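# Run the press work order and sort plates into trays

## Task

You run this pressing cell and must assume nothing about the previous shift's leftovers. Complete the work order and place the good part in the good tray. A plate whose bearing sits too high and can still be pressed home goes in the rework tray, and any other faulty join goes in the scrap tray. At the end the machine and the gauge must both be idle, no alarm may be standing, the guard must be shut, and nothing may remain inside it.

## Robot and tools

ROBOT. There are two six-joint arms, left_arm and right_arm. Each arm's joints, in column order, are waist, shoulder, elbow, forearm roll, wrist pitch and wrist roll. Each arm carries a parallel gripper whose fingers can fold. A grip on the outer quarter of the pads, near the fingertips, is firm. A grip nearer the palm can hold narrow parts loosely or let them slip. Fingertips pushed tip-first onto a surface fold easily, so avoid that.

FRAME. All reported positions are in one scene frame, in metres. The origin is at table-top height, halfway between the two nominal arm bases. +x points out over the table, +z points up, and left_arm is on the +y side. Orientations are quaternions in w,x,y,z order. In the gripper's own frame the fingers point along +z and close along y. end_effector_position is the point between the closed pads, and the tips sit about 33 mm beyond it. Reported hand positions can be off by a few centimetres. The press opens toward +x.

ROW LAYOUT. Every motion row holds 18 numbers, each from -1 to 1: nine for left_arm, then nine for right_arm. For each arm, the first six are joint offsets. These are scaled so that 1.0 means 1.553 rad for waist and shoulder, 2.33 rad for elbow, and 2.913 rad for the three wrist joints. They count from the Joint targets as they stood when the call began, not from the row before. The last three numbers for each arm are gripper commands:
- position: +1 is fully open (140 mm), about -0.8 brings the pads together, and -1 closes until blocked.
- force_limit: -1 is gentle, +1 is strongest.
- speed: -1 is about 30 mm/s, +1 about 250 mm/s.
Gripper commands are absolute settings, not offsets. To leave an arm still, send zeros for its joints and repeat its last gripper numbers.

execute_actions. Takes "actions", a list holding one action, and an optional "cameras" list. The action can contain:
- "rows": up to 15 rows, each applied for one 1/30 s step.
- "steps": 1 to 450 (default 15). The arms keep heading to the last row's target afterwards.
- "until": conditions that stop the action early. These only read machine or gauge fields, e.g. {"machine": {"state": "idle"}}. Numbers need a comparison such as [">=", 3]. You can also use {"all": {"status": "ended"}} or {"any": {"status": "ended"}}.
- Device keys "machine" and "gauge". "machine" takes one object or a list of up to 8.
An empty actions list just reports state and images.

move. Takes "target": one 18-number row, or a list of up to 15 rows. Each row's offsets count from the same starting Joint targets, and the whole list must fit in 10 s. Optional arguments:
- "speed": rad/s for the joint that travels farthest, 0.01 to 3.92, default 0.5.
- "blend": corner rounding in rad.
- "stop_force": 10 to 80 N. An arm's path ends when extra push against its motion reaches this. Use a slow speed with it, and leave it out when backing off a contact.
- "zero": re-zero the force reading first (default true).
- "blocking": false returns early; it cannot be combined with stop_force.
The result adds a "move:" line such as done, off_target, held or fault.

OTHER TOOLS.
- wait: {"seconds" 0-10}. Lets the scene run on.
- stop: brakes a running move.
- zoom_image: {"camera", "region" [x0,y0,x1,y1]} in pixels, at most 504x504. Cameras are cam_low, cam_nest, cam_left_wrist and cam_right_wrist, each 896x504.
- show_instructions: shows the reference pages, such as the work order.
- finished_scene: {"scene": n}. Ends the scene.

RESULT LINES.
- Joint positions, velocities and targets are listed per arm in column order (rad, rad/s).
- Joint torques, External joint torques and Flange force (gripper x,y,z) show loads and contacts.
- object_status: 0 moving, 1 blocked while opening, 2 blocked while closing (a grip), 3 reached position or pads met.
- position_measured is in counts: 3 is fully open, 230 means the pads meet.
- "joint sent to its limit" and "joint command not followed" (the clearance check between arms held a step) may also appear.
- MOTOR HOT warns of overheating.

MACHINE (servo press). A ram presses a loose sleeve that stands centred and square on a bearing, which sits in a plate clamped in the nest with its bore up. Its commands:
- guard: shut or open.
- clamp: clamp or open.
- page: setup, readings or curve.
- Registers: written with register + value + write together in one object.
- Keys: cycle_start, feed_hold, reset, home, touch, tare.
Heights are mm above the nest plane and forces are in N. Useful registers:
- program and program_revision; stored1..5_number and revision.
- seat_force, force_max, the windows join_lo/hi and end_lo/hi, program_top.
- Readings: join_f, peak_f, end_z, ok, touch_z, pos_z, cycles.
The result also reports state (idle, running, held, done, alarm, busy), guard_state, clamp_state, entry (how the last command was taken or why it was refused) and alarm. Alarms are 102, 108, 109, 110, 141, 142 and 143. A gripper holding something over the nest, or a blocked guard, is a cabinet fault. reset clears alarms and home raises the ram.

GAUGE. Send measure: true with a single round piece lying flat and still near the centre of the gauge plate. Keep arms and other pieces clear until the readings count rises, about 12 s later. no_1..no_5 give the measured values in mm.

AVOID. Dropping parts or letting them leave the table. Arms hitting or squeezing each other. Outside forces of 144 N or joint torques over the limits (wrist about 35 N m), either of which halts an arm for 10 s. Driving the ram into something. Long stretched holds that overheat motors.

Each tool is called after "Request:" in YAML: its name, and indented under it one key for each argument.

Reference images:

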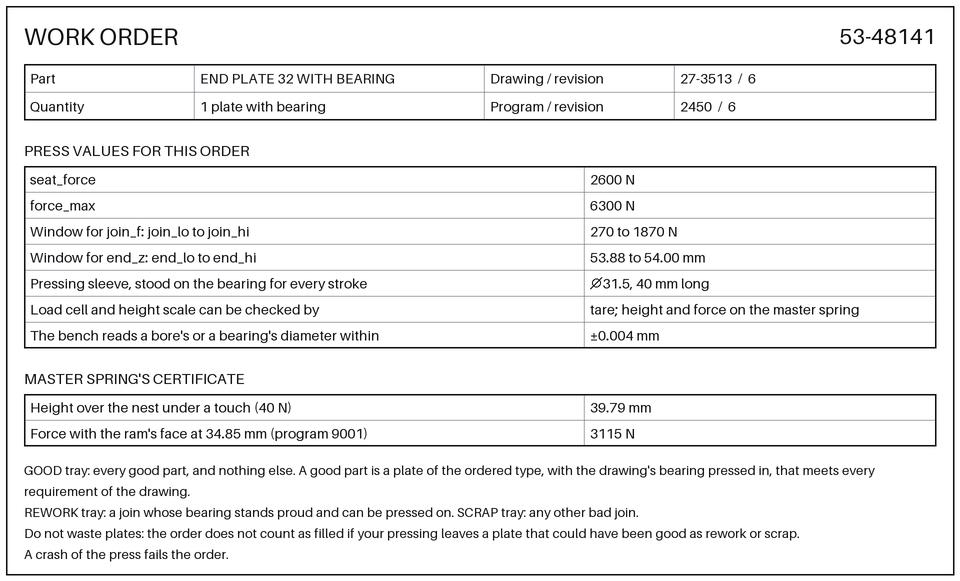

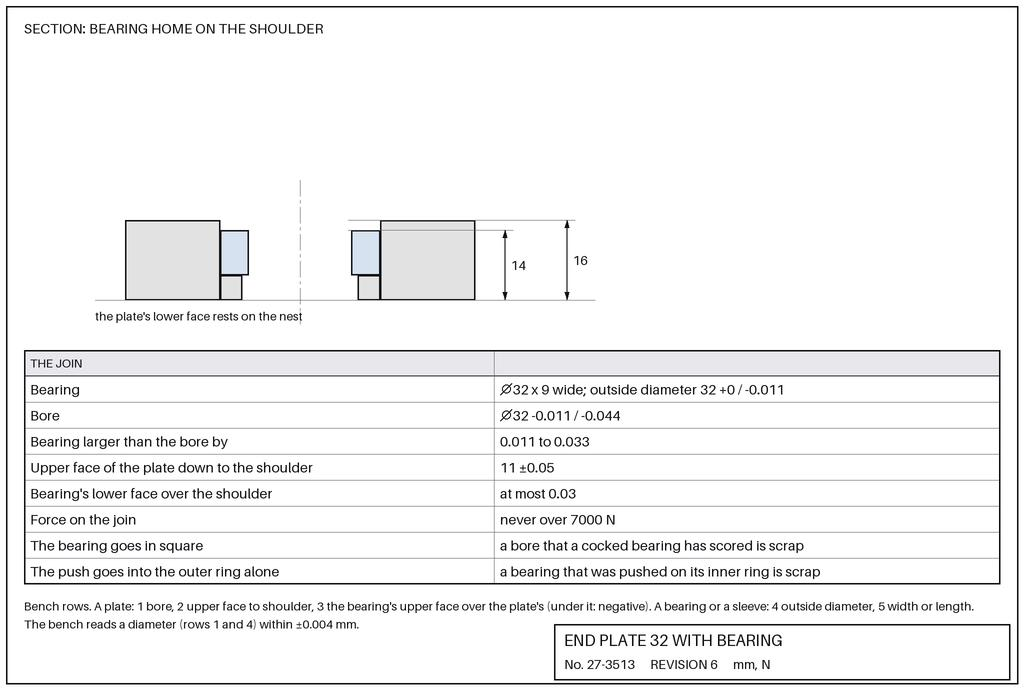

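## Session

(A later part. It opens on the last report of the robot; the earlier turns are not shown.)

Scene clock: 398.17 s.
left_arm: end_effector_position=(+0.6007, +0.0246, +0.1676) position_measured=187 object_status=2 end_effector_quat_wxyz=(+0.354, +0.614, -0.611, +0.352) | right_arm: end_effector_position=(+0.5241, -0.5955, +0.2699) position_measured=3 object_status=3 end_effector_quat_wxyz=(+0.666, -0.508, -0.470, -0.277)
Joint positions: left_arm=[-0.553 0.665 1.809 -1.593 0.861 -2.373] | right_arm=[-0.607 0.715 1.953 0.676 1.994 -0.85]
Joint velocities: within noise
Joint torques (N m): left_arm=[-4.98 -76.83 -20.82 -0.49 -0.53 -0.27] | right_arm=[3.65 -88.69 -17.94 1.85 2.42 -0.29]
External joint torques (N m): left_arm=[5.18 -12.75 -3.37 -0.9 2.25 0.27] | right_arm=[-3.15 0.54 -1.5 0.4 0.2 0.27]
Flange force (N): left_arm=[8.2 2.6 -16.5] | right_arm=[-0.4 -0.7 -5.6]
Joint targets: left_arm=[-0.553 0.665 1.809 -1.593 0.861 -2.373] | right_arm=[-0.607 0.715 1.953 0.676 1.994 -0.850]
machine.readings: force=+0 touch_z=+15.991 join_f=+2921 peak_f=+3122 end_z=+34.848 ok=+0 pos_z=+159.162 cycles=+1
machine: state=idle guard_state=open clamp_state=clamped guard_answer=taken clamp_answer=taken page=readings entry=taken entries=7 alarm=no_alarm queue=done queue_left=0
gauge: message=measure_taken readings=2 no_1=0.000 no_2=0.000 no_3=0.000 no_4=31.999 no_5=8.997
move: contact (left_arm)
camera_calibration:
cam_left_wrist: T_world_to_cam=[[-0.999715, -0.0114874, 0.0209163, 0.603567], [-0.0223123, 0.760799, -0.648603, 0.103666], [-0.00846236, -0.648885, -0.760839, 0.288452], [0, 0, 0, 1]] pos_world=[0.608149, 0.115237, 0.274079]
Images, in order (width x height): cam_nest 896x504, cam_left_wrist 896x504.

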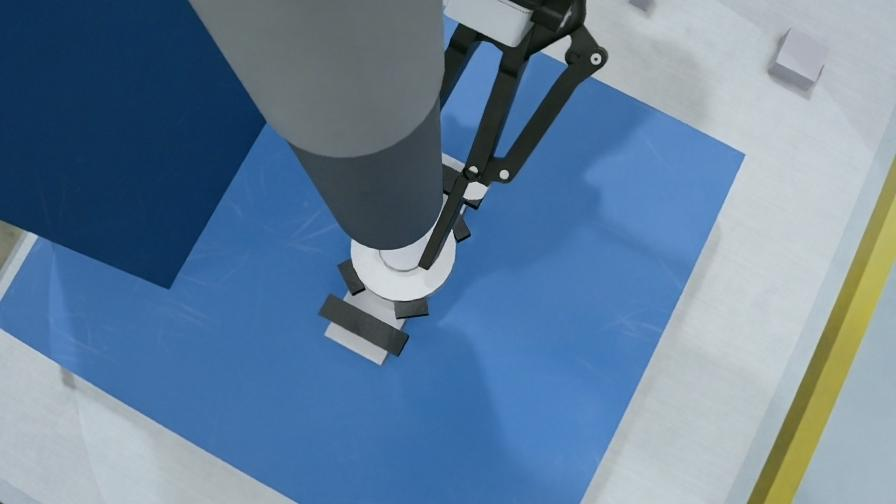

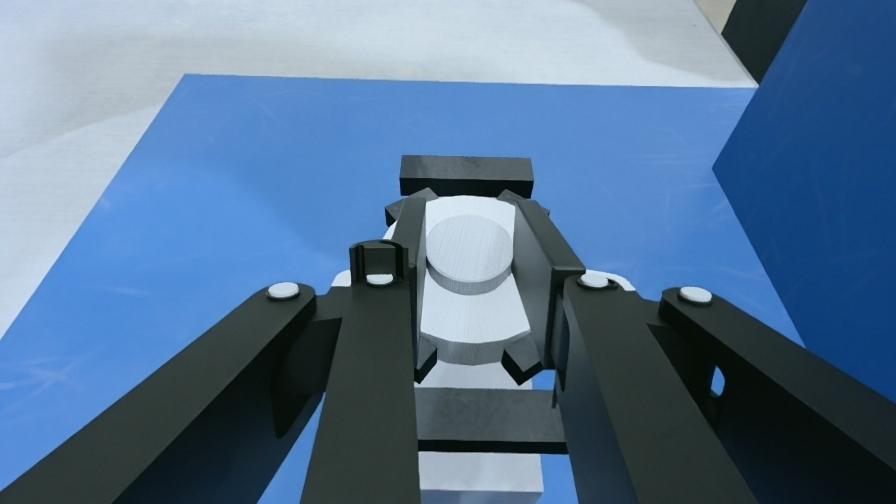

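Request:
move:
  target:
    - [0,-0.0010,0,0.0005,0,-0.0008,-1,0.2,-1,0,0,0,0,0,0,1,1,1]
    - [-0.00043,-0.0009,-0.00015,0.0005,0,-0.0008,-1,0.2,-1,0,0,0,0,0,0,1,1,1]
  speed: 0.01
  cameras: []

Request:
move:
  target: [0,0.0025,0.0001,-0.0013,0,0.0019,-1,0.2,-1,0,0,0,0,0,0,1,1,1]
  speed: 0.01
  stop_force: 14
  cameras: ["cam_left_wrist","cam_nest"]

Request:
zoom_image:
  camera: "cam_left_wrist"
  region: [405, 200, 535, 320]

Request:
zoom_image:
  camera: "cam_nest"
  region: [345, 210, 465, 310]

Scene clock: 410.40 s.
left_arm: end_effector_position=(+0.6003, +0.0241, +0.1688) position_measured=187 object_status=2 end_effector_quat_wxyz=(+0.354, +0.614, -0.611, +0.352) | right_arm: end_effector_position=(+0.5241, -0.5955, +0.2699) position_measured=3 object_status=3 end_effector_quat_wxyz=(+0.666, -0.508, -0.470, -0.277)
Joint positions: left_arm=[-0.553 0.664 1.808 -1.592 0.861 -2.375] | right_arm=[-0.607 0.715 1.953 0.676 1.994 -0.85]
Joint velocities: within noise
Joint torques (N m): left_arm=[-1.8 -87.41 -23.64 -1.58 1.78 -0.08] | right_arm=[3.68 -88.49 -18.2 1.86 2.42 -0.28]
External joint torques (N m): left_arm=[2.19 -2.33 -0.68 0.19 -0.06 0.08] | right_arm=[-3.55 0.64 -1.17 0.39 0.19 0.26]
Flange force (N): left_arm=[1.2 -0.8 -4.3] | right_arm=[-0.9 -1.5 -5.4]
Joint targets: left_arm=[-0.553 0.664 1.808 -1.592 0.861 -2.375] | right_arm=[-0.607 0.715 1.953 0.676 1.994 -0.850]
machine.readings: force=+0 touch_z=+15.991 join_f=+2921 peak_f=+3122 end_z=+34.848 ok=+0 pos_z=+159.162 cycles=+1
machine: state=idle guard_state=open clamp_state=clamped guard_answer=taken clamp_answer=taken page=readings entry=taken entries=7 alarm=no_alarm queue=done queue_left=0
gauge: message=measure_taken readings=2 no_1=0.000 no_2=0.000 no_3=0.000 no_4=31.999 no_5=8.997
move: done
No camera images: "cameras" was empty.

Scene clock: 411.27 s.
left_arm: end_effector_position=(+0.6005, +0.0240, +0.1675) position_measured=187 object_status=2 end_effector_quat_wxyz=(+0.354, +0.614, -0.611, +0.353) | right_arm: end_effector_position=(+0.5241, -0.5954, +0.2699) position_measured=3 object_status=3 end_effector_quat_wxyz=(+0.666, -0.508, -0.470, -0.277)
Joint positions: left_arm=[-0.553 0.666 1.808 -1.594 0.861 -2.372] | right_arm=[-0.607 0.715 1.953 0.676 1.994 -0.85]
Joint velocities: within noise
Joint torques (N m): left_arm=[-7.89 -74.1 -19.52 -0.04 -0.52 -0.2] | right_arm=[3.31 -88.75 -18.14 1.85 2.4 -0.33]
External joint torques (N m): left_arm=[7.94 -15.22 -4.6 -1.35 2.24 0.19] | right_arm=[-2.97 0.3 -1.28 0.4 0.23 0.31]
Flange force (N): left_arm=[9.3 1.2 -20.6] | right_arm=[-0.1 -1.0 -4.9]
Joint targets: left_arm=[-0.553 0.666 1.808 -1.594 0.861 -2.372] | right_arm=[-0.607 0.715 1.953 0.676 1.994 -0.850]
machine.readings: force=+0 touch_z=+15.991 join_f=+2921 peak_f=+3122 end_z=+34.848 ok=+0 pos_z=+159.162 cycles=+1
machine: state=idle guard_state=open clamp_state=clamped guard_answer=taken clamp_answer=taken page=readings entry=taken entries=7 alarm=no_alarm queue=done queue_left=0
gauge: message=measure_taken readings=2 no_1=0.000 no_2=0.000 no_3=0.000 no_4=31.999 no_5=8.997
move: contact (left_arm)
camera_calibration:
cam_left_wrist: T_world_to_cam=[[-0.999722, -0.0110484, 0.02081, 0.603449], [-0.0219112, 0.760666, -0.648773, 0.103809], [-0.0086615, -0.649049, -0.760697, 0.28801], [0, 0, 0, 1]] pos_world=[0.608051, 0.114636, 0.273879]
Images, in order (width x height): cam_nest 896x504, cam_left_wrist 896x504.

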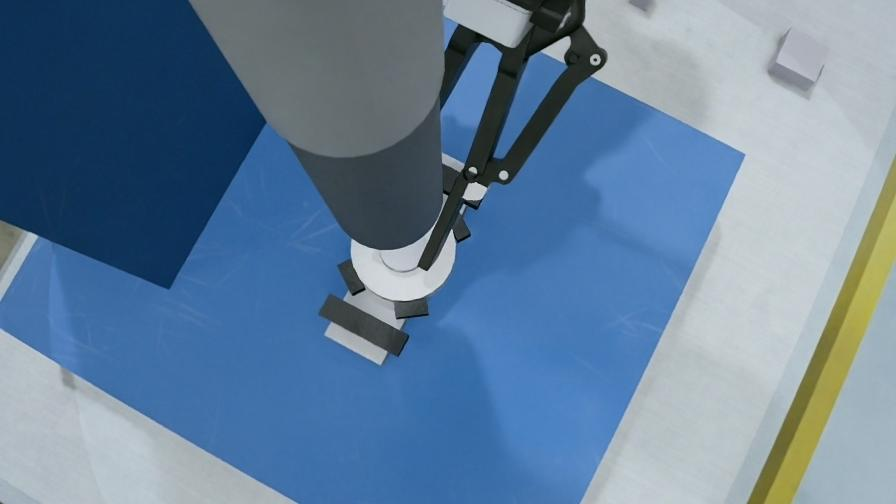

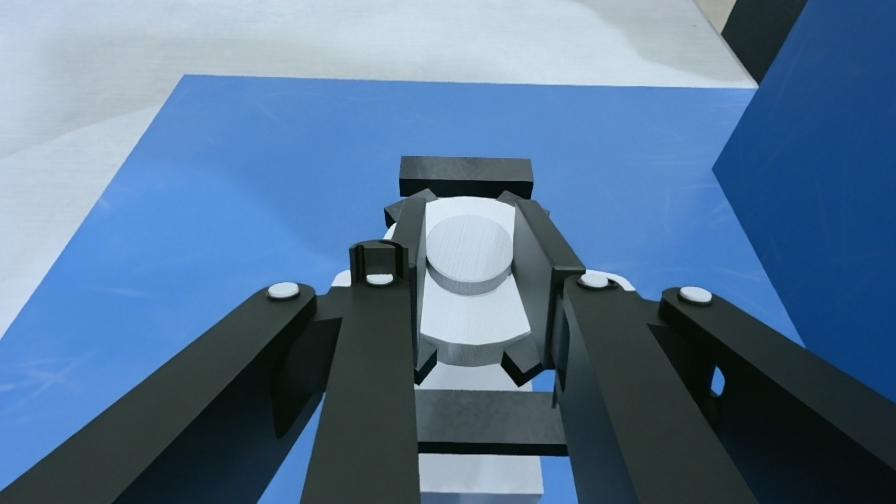

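Scaled by 3.877.

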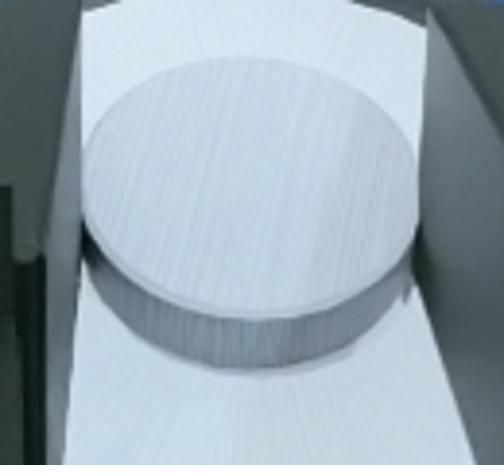

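Scaled by 4.200.

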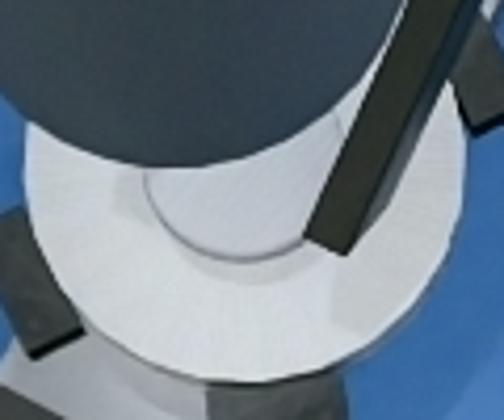

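Request:
move:
  target:
    - [0,-0.0012,0,0.0006,0,-0.0010,-1,0.2,-1,0,0,0,0,0,0,1,1,1]
    - [0.00010,-0.0014,0.00022,0.0006,0,-0.0010,-1,0.2,-1,0,0,0,0,0,0,1,1,1]
  speed: 0.01
  cameras: []

Request:
move:
  target: [0,0.0030,0.0001,-0.0015,0,0.0022,-1,0.2,-1,0,0,0,0,0,0,1,1,1]
  speed: 0.01
  stop_force: 14
  cameras: ["cam_left_wrist","cam_nest"]

Request:
zoom_image:
  camera: "cam_left_wrist"
  region: [405, 200, 535, 320]

Scene clock: 416.40 s.
left_arm: end_effector_position=(+0.6001, +0.0242, +0.1688) position_measured=187 object_status=2 end_effector_quat_wxyz=(+0.354, +0.614, -0.611, +0.352) | right_arm: end_effector_position=(+0.5241, -0.5955, +0.2699) position_measured=3 object_status=3 end_effector_quat_wxyz=(+0.666, -0.508, -0.470, -0.277)
Joint positions: left_arm=[-0.553 0.664 1.809 -1.592 0.861 -2.375] | right_arm=[-0.607 0.715 1.953 0.676 1.994 -0.85]
Joint velocities: within noise
Joint torques (N m): left_arm=[-2.48 -87.62 -23.76 -1.63 1.72 -0.11] | right_arm=[3.45 -89 -18.23 1.85 2.39 -0.3]
External joint torques (N m): left_arm=[2.49 -2.03 -0.56 0.23 0 0.11] | right_arm=[-3.07 1.13 -1.2 0.4 0.23 0.28]
Flange force (N): left_arm=[0.6 -1.0 -4.5] | right_arm=[-1.2 -0.3 -5.4]
Joint targets: left_arm=[-0.553 0.664 1.809 -1.592 0.861 -2.375] | right_arm=[-0.607 0.715 1.953 0.676 1.994 -0.850]
machine.readings: force=+0 touch_z=+15.991 join_f=+2921 peak_f=+3122 end_z=+34.848 ok=+0 pos_z=+159.162 cycles=+1
machine: state=idle guard_state=open clamp_state=clamped guard_answer=taken clamp_answer=taken page=readings entry=taken entries=7 alarm=no_alarm queue=done queue_left=0
gauge: message=measure_taken readings=2 no_1=0.000 no_2=0.000 no_3=0.000 no_4=31.999 no_5=8.997
move: done
No camera images: "cameras" was empty.

Scene clock: 417.30 s.
left_arm: end_effector_position=(+0.6004, +0.0242, +0.1673) position_measured=187 object_status=2 end_effector_quat_wxyz=(+0.354, +0.614, -0.611, +0.352) | right_arm: end_effector_position=(+0.5241, -0.5955, +0.2699) position_measured=3 object_status=3 end_effector_quat_wxyz=(+0.666, -0.508, -0.470, -0.277)
Joint positions: left_arm=[-0.553 0.666 1.809 -1.595 0.861 -2.372] | right_arm=[-0.607 0.715 1.953 0.676 1.994 -0.85]
Joint velocities: within noise
Joint torques (N m): left_arm=[-7.33 -74.62 -19.62 -0.03 -0.5 -0.23] | right_arm=[3.52 -88.42 -18.2 1.85 2.4 -0.36]
External joint torques (N m): left_arm=[7.59 -14.93 -4.56 -1.36 2.22 0.23] | right_arm=[-3.63 -0.27 -1.5 0.45 0.23 0.34]
Flange force (N): left_arm=[9.2 1.3 -19.9] | right_arm=[0.5 -2.1 -5.4]
Joint targets: left_arm=[-0.553 0.666 1.809 -1.594 0.861 -2.372] | right_arm=[-0.607 0.715 1.953 0.676 1.994 -0.850]
machine.readings: force=+0 touch_z=+15.991 join_f=+2921 peak_f=+3122 end_z=+34.848 ok=+0 pos_z=+159.162 cycles=+1
machine: state=idle guard_state=open clamp_state=clamped guard_answer=taken clamp_answer=taken page=readings entry=taken entries=7 alarm=no_alarm queue=done queue_left=0
gauge: message=measure_taken readings=2 no_1=0.000 no_2=0.000 no_3=0.000 no_4=31.999 no_5=8.997
move: contact (left_arm)
camera_calibration:
cam_left_wrist: T_world_to_cam=[[-0.99971, -0.0113634, 0.0212106, 0.603172], [-0.0224109, 0.760662, -0.648761, 0.103824], [-0.00876197, -0.649049, -0.760696, 0.288047], [0, 0, 0, 1]] pos_world=[0.607848, 0.114836, 0.27368]
Images, in order (width x height): cam_nest 896x504, cam_left_wrist 896x504.

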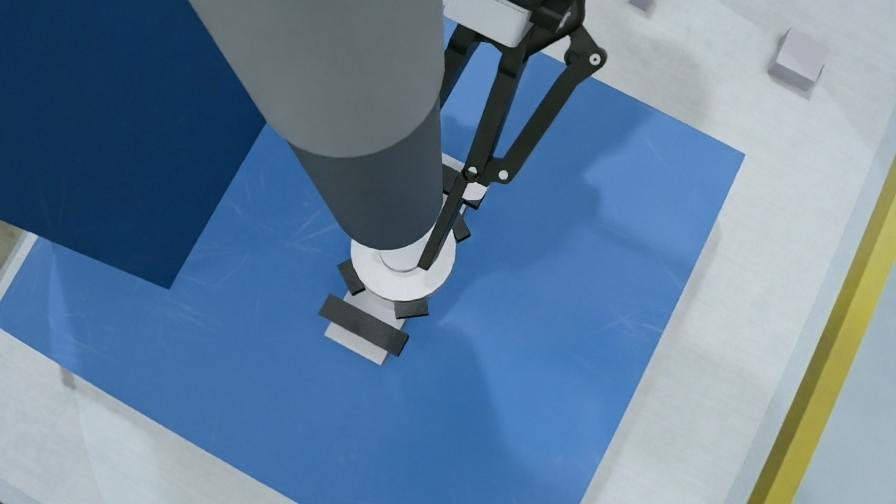

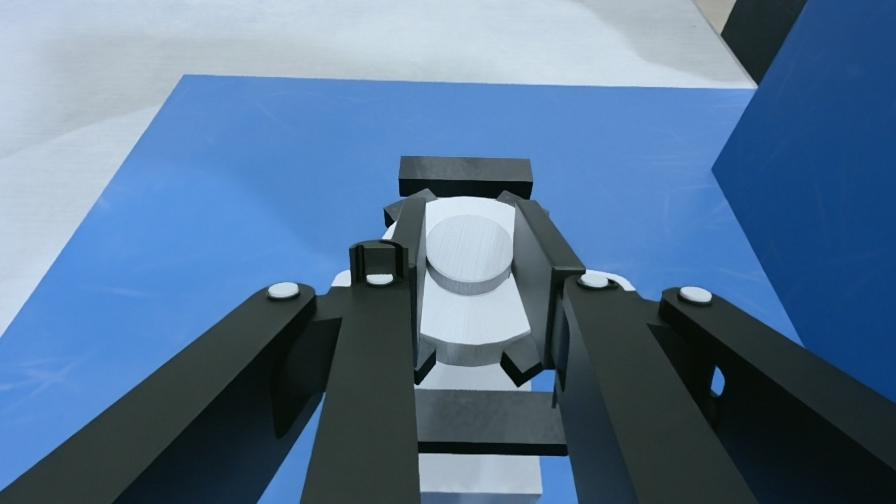

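Scaled by 3.877.

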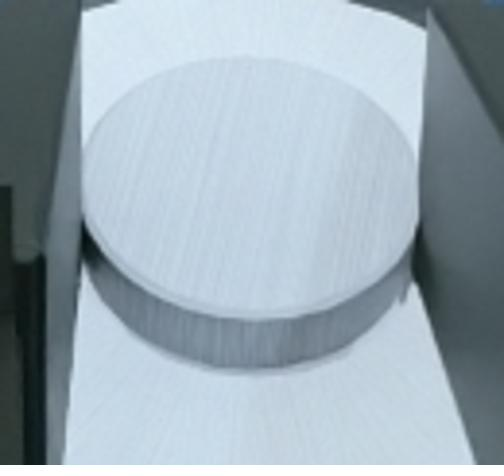

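Request:
zoom_image:
  camera: "cam_nest"
  region: [360, 225, 440, 285]

Request:
zoom_image:
  camera: "cam_left_wrist"
  region: [430, 270, 510, 310]

Scaled by 6.300.

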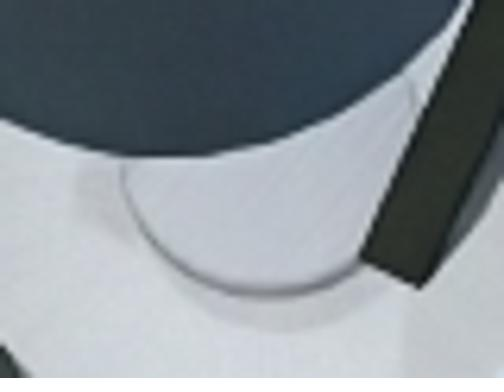

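Scaled by 6.300.

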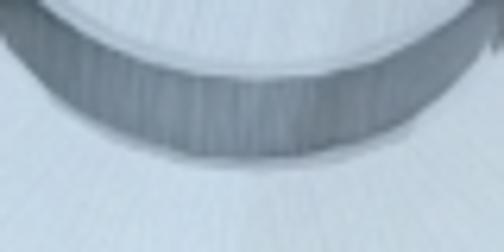

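Request:
zoom_image:
  camera: "cam_nest"
  region: [345, 250, 465, 310]

Scaled by 4.200.

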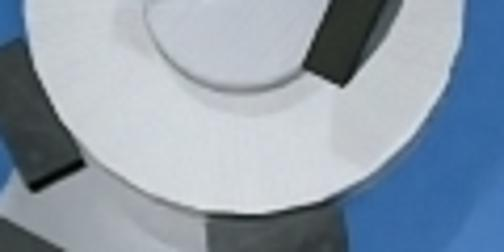

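Request:
move:
  target:
    - [0,-0.0012,0,0.0006,0,-0.0010,-1,0.2,-1,0,0,0,0,0,0,1,1,1]
    - [-0.00035,-0.0012,-0.0001,0.0006,0,-0.0010,-1,0.2,-1,0,0,0,0,0,0,1,1,1]
  speed: 0.01
  cameras: []

Request:
move:
  target: [0,0.0030,0.0001,-0.0015,0,0.0022,-1,0.2,-1,0,0,0,0,0,0,1,1,1]
  speed: 0.01
  stop_force: 14
  cameras: ["cam_left_wrist","cam_nest"]

Request:
zoom_image:
  camera: "cam_left_wrist"
  region: [405, 200, 535, 320]

Request:
zoom_image:
  camera: "cam_nest"
  region: [360, 225, 440, 285]

Scene clock: 435.30 s.
left_arm: end_effector_position=(+0.5999, +0.0240, +0.1686) position_measured=187 object_status=2 end_effector_quat_wxyz=(+0.354, +0.614, -0.611, +0.352) | right_arm: end_effector_position=(+0.5241, -0.5955, +0.2699) position_measured=3 object_status=3 end_effector_quat_wxyz=(+0.666, -0.508, -0.470, -0.277)
Joint positions: left_arm=[-0.554 0.664 1.809 -1.593 0.861 -2.375] | right_arm=[-0.607 0.715 1.953 0.676 1.994 -0.85]
Joint velocities: within noise
Joint torques (N m): left_arm=[-1.56 -86.91 -24.04 -1.6 1.68 -0.18] | right_arm=[3.67 -88.91 -18.17 1.83 2.34 -0.27]
External joint torques (N m): left_arm=[1.66 -2.48 -0.14 0.21 0.05 0.18] | right_arm=[-3.9 0.67 -1.48 0.47 0.28 0.25]
Flange force (N): left_arm=[1.1 0.9 -4.4] | right_arm=[-0.8 -1.4 -6.3]
Joint targets: left_arm=[-0.554 0.664 1.809 -1.593 0.861 -2.375] | right_arm=[-0.607 0.715 1.953 0.676 1.994 -0.850]
machine.readings: force=+0 touch_z=+15.991 join_f=+2921 peak_f=+3122 end_z=+34.848 ok=+0 pos_z=+159.162 cycles=+1
machine: state=idle guard_state=open clamp_state=clamped guard_answer=taken clamp_answer=taken page=readings entry=taken entries=7 alarm=no_alarm queue=done queue_left=0
gauge: message=measure_taken readings=2 no_1=0.000 no_2=0.000 no_3=0.000 no_4=31.999 no_5=8.997
move: done
No camera images: "cameras" was empty.

Scene clock: 436.13 s.
left_arm: end_effector_position=(+0.6002, +0.0238, +0.1676) position_measured=187 object_status=2 end_effector_quat_wxyz=(+0.354, +0.614, -0.611, +0.352) | right_arm: end_effector_position=(+0.5241, -0.5954, +0.2699) position_measured=3 object_status=3 end_effector_quat_wxyz=(+0.666, -0.508, -0.470, -0.277)
Joint positions: left_arm=[-0.554 0.665 1.809 -1.594 0.861 -2.372] | right_arm=[-0.607 0.715 1.953 0.676 1.994 -0.85]
Joint velocities: within noise
Joint torques (N m): left_arm=[-6.97 -76.14 -21.16 -0.48 -0.43 -0.15] | right_arm=[3.23 -88.84 -18.19 1.86 2.4 -0.31]
External joint torques (N m): left_arm=[7.64 -13.75 -3.12 -0.91 2.14 0.15] | right_arm=[-3.37 0.39 -1.49 0.44 0.22 0.29]
Flange force (N): left_arm=[7.8 2.3 -20.3] | right_arm=[-0.3 -1.1 -5.6]
Joint targets: left_arm=[-0.554 0.665 1.809 -1.594 0.861 -2.372] | right_arm=[-0.607 0.715 1.953 0.676 1.994 -0.850]
machine.readings: force=+0 touch_z=+15.991 join_f=+2921 peak_f=+3122 end_z=+34.848 ok=+0 pos_z=+159.162 cycles=+1
machine: state=idle guard_state=open clamp_state=clamped guard_answer=taken clamp_answer=taken page=readings entry=taken entries=7 alarm=no_alarm queue=done queue_left=0
gauge: message=measure_taken readings=2 no_1=0.000 no_2=0.000 no_3=0.000 no_4=31.999 no_5=8.997
move: contact (left_arm)
camera_calibration:
cam_left_wrist: T_world_to_cam=[[-0.999713, -0.0110779, 0.0212339, 0.603022], [-0.0222099, 0.760576, -0.648869, 0.104303], [-0.00896186, -0.649155, -0.760603, 0.288199], [0, 0, 0, 1]] pos_world=[0.607748, 0.114436, 0.274079]
Images, in order (width x height): cam_nest 896x504, cam_left_wrist 896x504.

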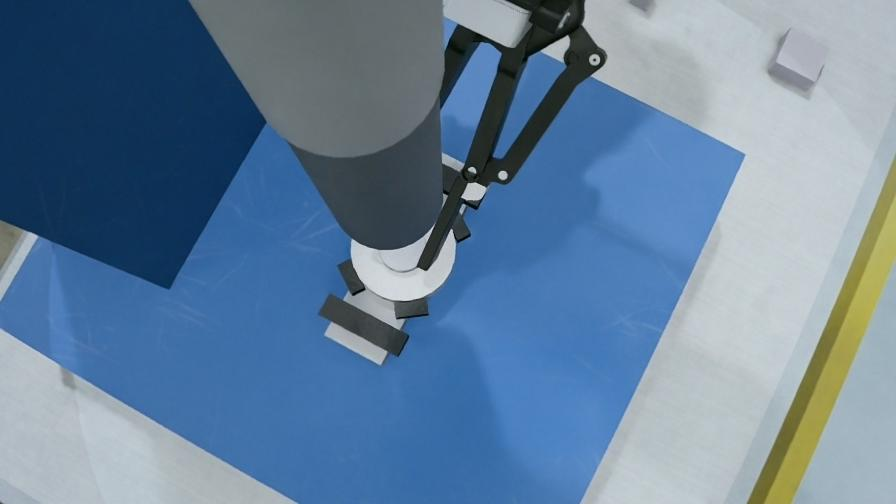

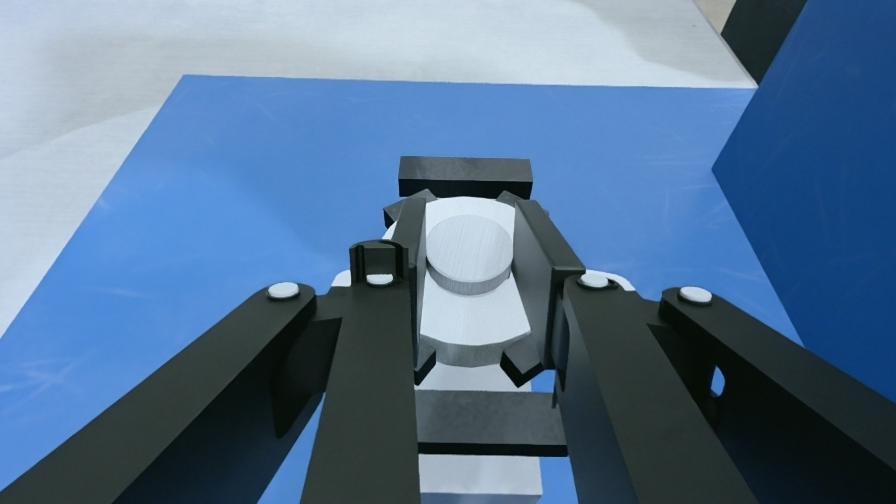

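Scaled by 3.877.

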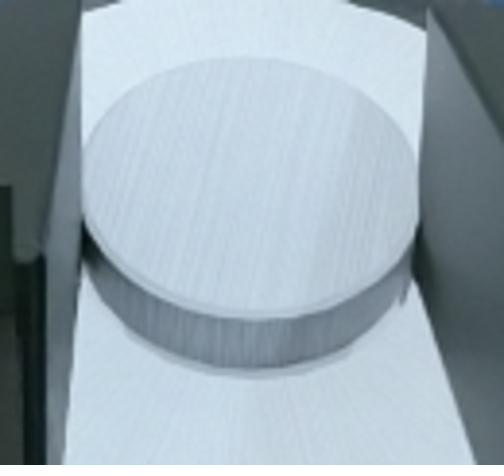

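Scaled by 6.300.

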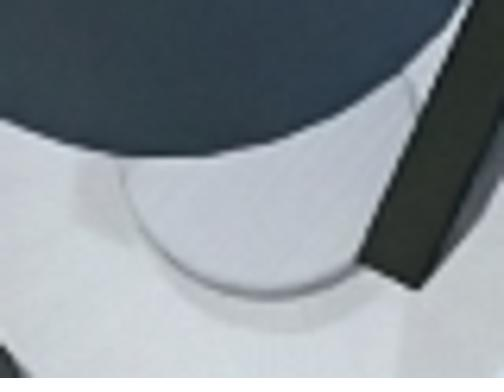

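Request:
move:
  target:
    - [0,-0.0014,0,0.0007,0,-0.0011,-1,0.2,-1,0,0,0,0,0,0,1,1,1]
    - [0.00085,-0.0019,0.0008,0.0007,0,-0.0011,-1,0.2,-1,0,0,0,0,0,0,1,1,1]
  speed: 0.01
  cameras: []

Request:
move:
  target: [0,0.0030,0.0001,-0.0015,0,0.0022,-1,0.2,-1,0,0,0,0,0,0,1,1,1]
  speed: 0.01
  stop_force: 14
  cameras: ["cam_left_wrist","cam_nest"]

Request:
zoom_image:
  camera: "cam_left_wrist"
  region: [405, 200, 535, 320]

Request:
zoom_image:
  camera: "cam_nest"
  region: [360, 225, 440, 285]

Scene clock: 444.73 s.
left_arm: end_effector_position=(+0.5998, +0.0252, +0.1689) position_measured=187 object_status=2 end_effector_quat_wxyz=(+0.354, +0.615, -0.610, +0.352) | right_arm: end_effector_position=(+0.5241, -0.5955, +0.2699) position_measured=3 object_status=3 end_effector_quat_wxyz=(+0.666, -0.508, -0.470, -0.277)
Joint positions: left_arm=[-0.553 0.662 1.81 -1.592 0.861 -2.376] | right_arm=[-0.607 0.715 1.953 0.676 1.994 -0.85]
Joint velocities: within noise
Joint torques (N m): left_arm=[-2.68 -87.43 -23.93 -1.57 1.76 -0.09] | right_arm=[3.43 -88.84 -18.2 1.87 2.36 -0.32]
External joint torques (N m): left_arm=[2.82 -2.12 -0.39 0.18 -0.04 0.09] | right_arm=[-2.68 0.3 -1.39 0.4 0.26 0.3]
Flange force (N): left_arm=[0.4 -0.8 -5.0] | right_arm=[0.1 -0.6 -4.9]
Joint targets: left_arm=[-0.553 0.662 1.810 -1.592 0.861 -2.376] | right_arm=[-0.607 0.715 1.953 0.676 1.994 -0.850]
machine.readings: force=+0 touch_z=+15.991 join_f=+2921 peak_f=+3122 end_z=+34.848 ok=+0 pos_z=+159.162 cycles=+1
machine: state=idle guard_state=open clamp_state=clamped guard_answer=taken clamp_answer=taken page=readings entry=taken entries=7 alarm=no_alarm queue=done queue_left=0
gauge: message=measure_taken readings=2 no_1=0.000 no_2=0.000 no_3=0.000 no_4=31.999 no_5=8.997
move: done
No camera images: "cameras" was empty.

Scene clock: 445.60 s.
left_arm: end_effector_position=(+0.6001, +0.0252, +0.1676) position_measured=187 object_status=2 end_effector_quat_wxyz=(+0.354, +0.615, -0.610, +0.352) | right_arm: end_effector_position=(+0.5241, -0.5955, +0.2699) position_measured=3 object_status=3 end_effector_quat_wxyz=(+0.666, -0.508, -0.470, -0.277)
Joint positions: left_arm=[-0.552 0.664 1.811 -1.594 0.861 -2.373] | right_arm=[-0.607 0.715 1.953 0.676 1.994 -0.85]
Joint velocities: within noise
Joint torques (N m): left_arm=[-5.45 -76.51 -19.65 -0.06 -0.34 -0.14] | right_arm=[3.69 -88.87 -18.13 1.86 2.43 -0.33]
External joint torques (N m): left_arm=[5.59 -12.66 -4.45 -1.32 2.06 0.14] | right_arm=[-3.7 0.88 -1.29 0.4 0.19 0.31]
Flange force (N): left_arm=[8.5 0.6 -15.5] | right_arm=[-1.1 -1.2 -5.9]
Joint targets: left_arm=[-0.552 0.664 1.811 -1.594 0.861 -2.373] | right_arm=[-0.607 0.715 1.953 0.676 1.994 -0.850]
machine.readings: force=+0 touch_z=+15.991 join_f=+2921 peak_f=+3122 end_z=+34.848 ok=+0 pos_z=+159.162 cycles=+1
machine: state=idle guard_state=open clamp_state=clamped guard_answer=taken clamp_answer=taken page=readings entry=taken entries=7 alarm=no_alarm queue=done queue_left=0
gauge: message=measure_taken readings=2 no_1=0.000 no_2=0.000 no_3=0.000 no_4=31.999 no_5=8.997
move: contact (left_arm)
camera_calibration:
cam_left_wrist: T_world_to_cam=[[-0.99967, -0.0125956, 0.0223888, 0.602765], [-0.0241109, 0.760784, -0.648558, 0.104219], [-0.00886406, -0.648883, -0.760836, 0.289005], [0, 0, 0, 1]] pos_world=[0.607641, 0.115835, 0.273982]
Images, in order (width x height): cam_nest 896x504, cam_left_wrist 896x504.

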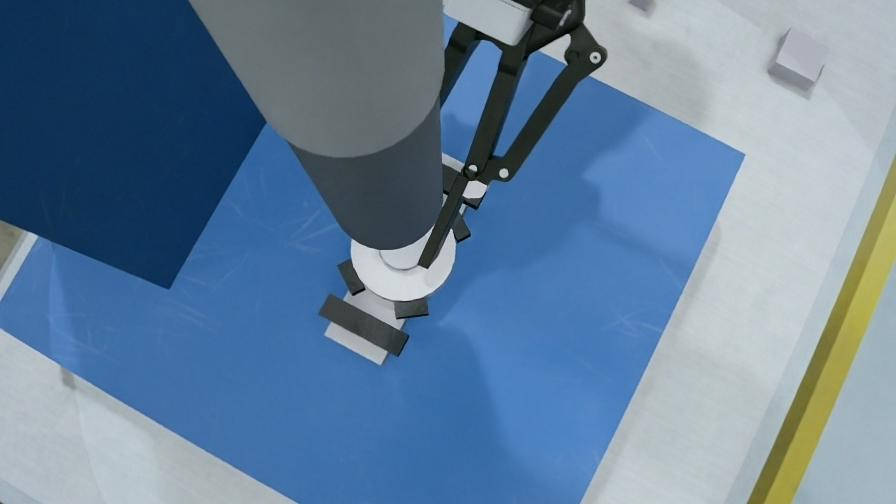

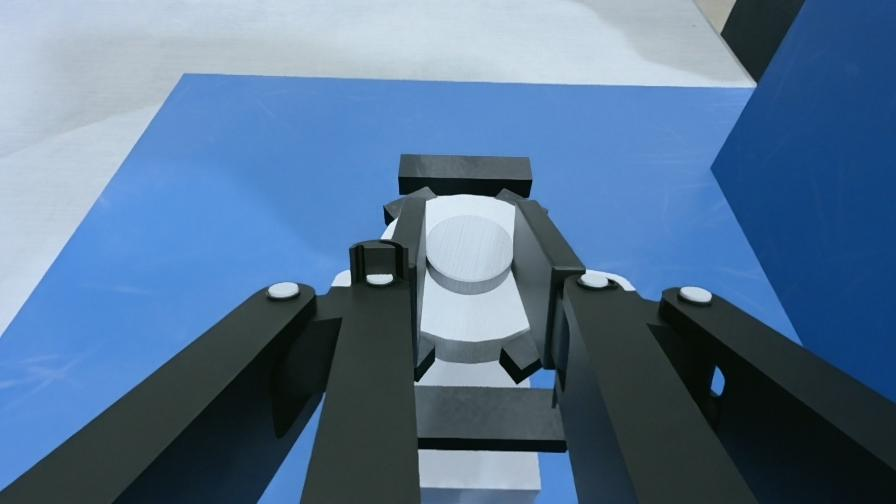

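Scaled by 3.877.

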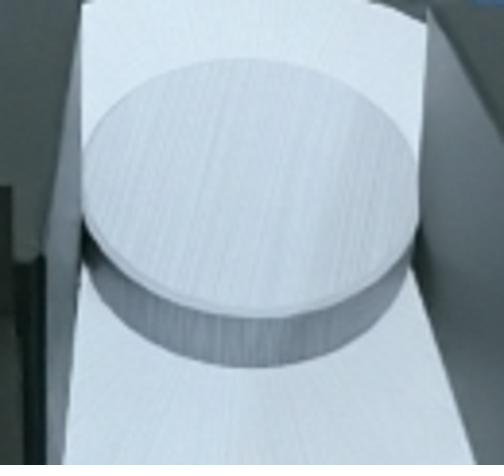

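Scaled by 6.300.

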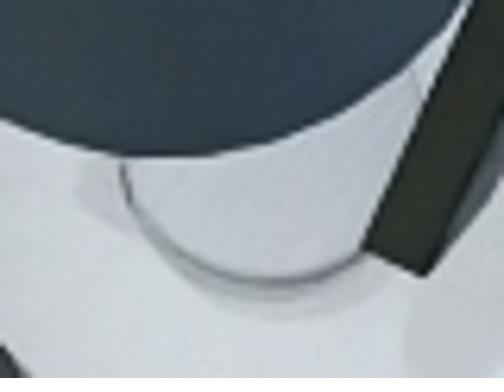

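Request:
move:
  target:
    - [0,-0.0014,0,0.0007,0,-0.0011,-1,0.2,-1,0,0,0,0,0,0,1,1,1]
    - [-0.00031,-0.0011,-0.00046,0.0007,0,-0.0011,-1,0.2,-1,0,0,0,0,0,0,1,1,1]
  speed: 0.01
  cameras: []

Request:
move:
  target: [0,0.003,0.0001,-0.0015,0,0.0022,-1,0.2,-1,0,0,0,0,0,0,1,1,1]
  speed: 0.01
  stop_force: 14
  cameras: ["cam_left_wrist","cam_nest"]

Request:
zoom_image:
  camera: "cam_left_wrist"
  region: [405, 200, 535, 320]

Request:
zoom_image:
  camera: "cam_nest"
  region: [360, 225, 440, 285]

Scene clock: 470.40 s.
left_arm: end_effector_position=(+0.6001, +0.0247, +0.1693) position_measured=187 object_status=2 end_effector_quat_wxyz=(+0.354, +0.615, -0.611, +0.352) | right_arm: end_effector_position=(+0.5241, -0.5955, +0.2699) position_measured=3 object_status=3 end_effector_quat_wxyz=(+0.666, -0.508, -0.470, -0.277)
Joint positions: left_arm=[-0.553 0.663 1.81 -1.592 0.861 -2.376] | right_arm=[-0.607 0.715 1.953 0.676 1.994 -0.85]
Joint velocities: within noise
Joint torques (N m): left_arm=[-2.3 -86.76 -24.27 -1.57 1.72 -0.04] | right_arm=[3.31 -88.93 -18.06 1.84 2.4 -0.35]
External joint torques (N m): left_arm=[2.4 -3.22 -0.18 0.16 0.02 0.04] | right_arm=[-3.07 0.27 -1.55 0.44 0.23 0.33]
Flange force (N): left_arm=[1.6 0.9 -5.9] | right_arm=[0.1 -0.8 -5.4]
Joint targets: left_arm=[-0.553 0.663 1.809 -1.592 0.861 -2.376] | right_arm=[-0.607 0.715 1.953 0.676 1.994 -0.850]
machine.readings: force=+0 touch_z=+15.991 join_f=+2921 peak_f=+3122 end_z=+34.848 ok=+0 pos_z=+159.162 cycles=+1
machine: state=idle guard_state=open clamp_state=clamped guard_answer=taken clamp_answer=taken page=readings entry=taken entries=7 alarm=no_alarm queue=done queue_left=0
gauge: message=measure_taken readings=2 no_1=0.000 no_2=0.000 no_3=0.000 no_4=31.999 no_5=8.997
move: done
No camera images: "cameras" was empty.

Scene clock: 471.37 s.
left_arm: end_effector_position=(+0.6004, +0.0246, +0.1674) position_measured=187 object_status=2 end_effector_quat_wxyz=(+0.354, +0.615, -0.610, +0.352) | right_arm: end_effector_position=(+0.5241, -0.5955, +0.2699) position_measured=3 object_status=3 end_effector_quat_wxyz=(+0.666, -0.508, -0.470, -0.277)
Joint positions: left_arm=[-0.553 0.665 1.809 -1.595 0.861 -2.372] | right_arm=[-0.607 0.715 1.953 0.676 1.994 -0.85]
Joint velocities: within noise
Joint torques (N m): left_arm=[-7.62 -74.94 -19.26 -0.03 -0.43 -0.12] | right_arm=[3.65 -88.89 -18.33 1.85 2.4 -0.29]
External joint torques (N m): left_arm=[7.83 -14.23 -4.86 -1.36 2.15 0.12] | right_arm=[-3.28 0.56 -1.14 0.41 0.23 0.27]
Flange force (N): left_arm=[8.8 -0.2 -19.2] | right_arm=[-0.6 -1.2 -5.1]
Joint targets: left_arm=[-0.553 0.665 1.809 -1.595 0.861 -2.372] | right_arm=[-0.607 0.715 1.953 0.676 1.994 -0.850]
machine.readings: force=+0 touch_z=+15.991 join_f=+2921 peak_f=+3122 end_z=+34.848 ok=+0 pos_z=+159.162 cycles=+1
machine: state=idle guard_state=open clamp_state=clamped guard_answer=taken clamp_answer=taken page=readings entry=taken entries=7 alarm=no_alarm queue=done queue_left=0
gauge: message=measure_taken readings=2 no_1=0.000 no_2=0.000 no_3=0.000 no_4=31.999 no_5=8.997
move: contact (left_arm)
camera_calibration:
cam_left_wrist: T_world_to_cam=[[-0.999683, -0.0122722, 0.0219918, 0.603043], [-0.0236104, 0.760556, -0.648843, 0.10435], [-0.00876322, -0.649156, -0.760605, 0.28837], [0, 0, 0, 1]] pos_world=[0.607843, 0.115234, 0.273781]
Images, in order (width x height): cam_nest 896x504, cam_left_wrist 896x504.

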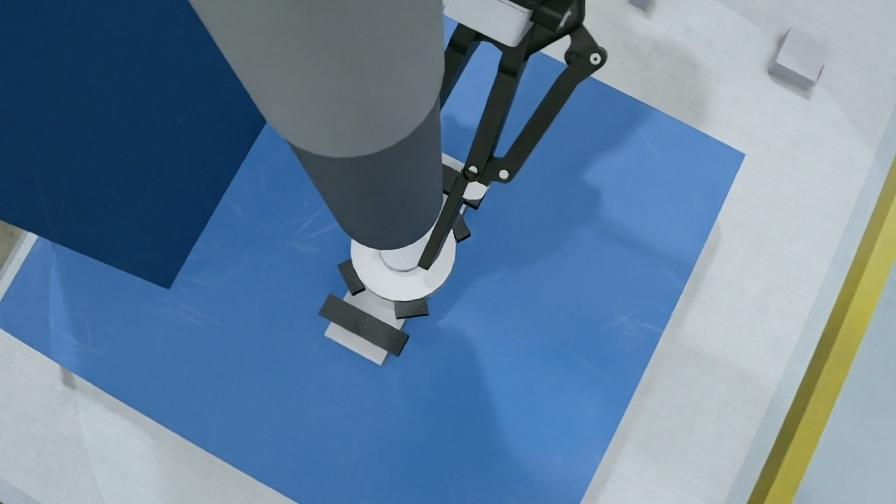

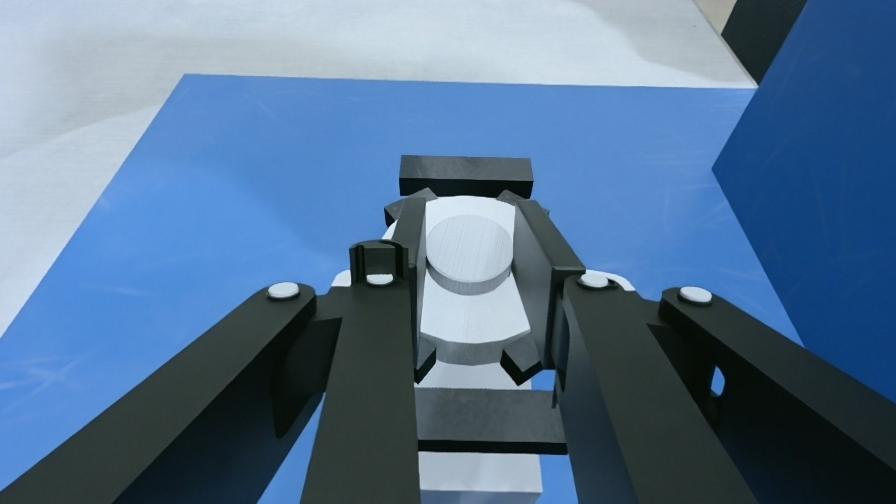

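Scaled by 3.877.

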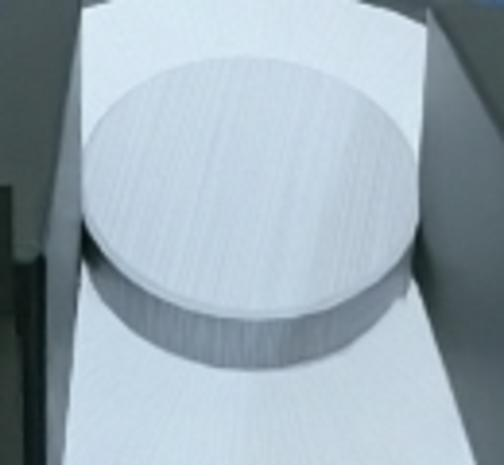

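Scaled by 6.300.

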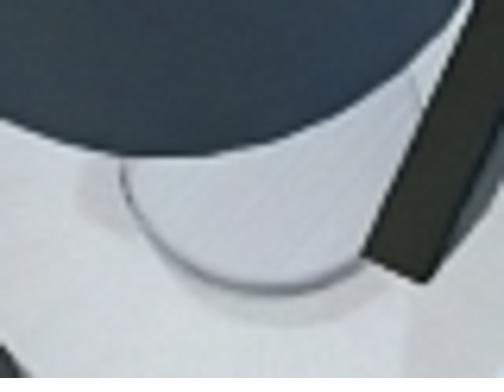

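Request:
zoom_image:
  camera: "cam_left_wrist"
  region: [415, 280, 535, 390]

Request:
zoom_image:
  camera: "cam_nest"
  region: [340, 220, 470, 310]

Scaled by 4.200.

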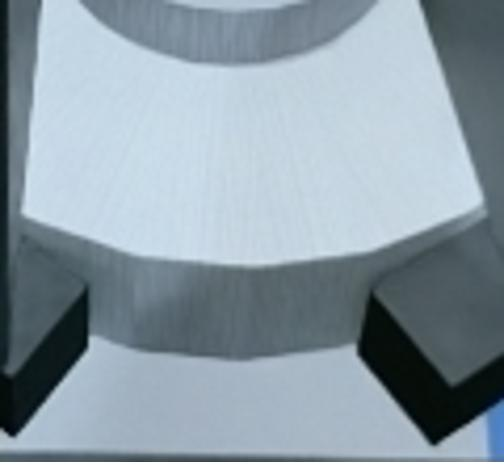

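Scaled by 3.877.

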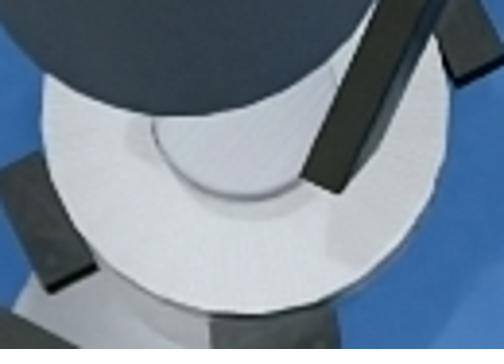

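Request:
zoom_image:
  camera: "cam_nest"
  region: [345, 225, 405, 265]

Request:
zoom_image:
  camera: "cam_nest"
  region: [405, 225, 465, 265]

Request:
zoom_image:
  camera: "cam_nest"
  region: [375, 262, 435, 302]

Request:
zoom_image:
  camera: "cam_left_wrist"
  region: [410, 190, 530, 300]

Scaled by 8.400.

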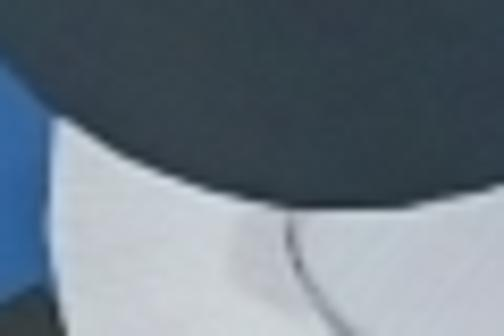

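Scaled by 8.400.

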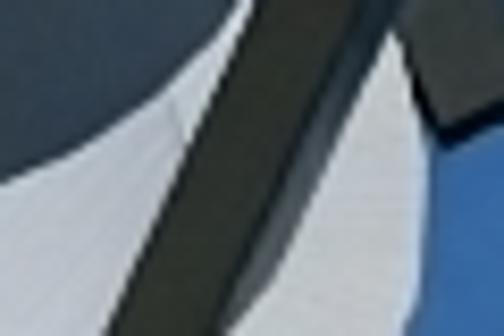

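Scaled by 8.400.

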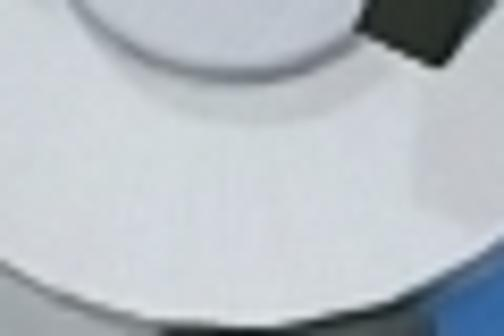

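Scaled by 4.200.

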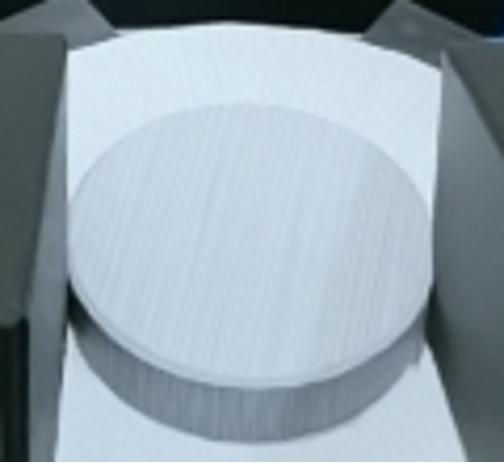

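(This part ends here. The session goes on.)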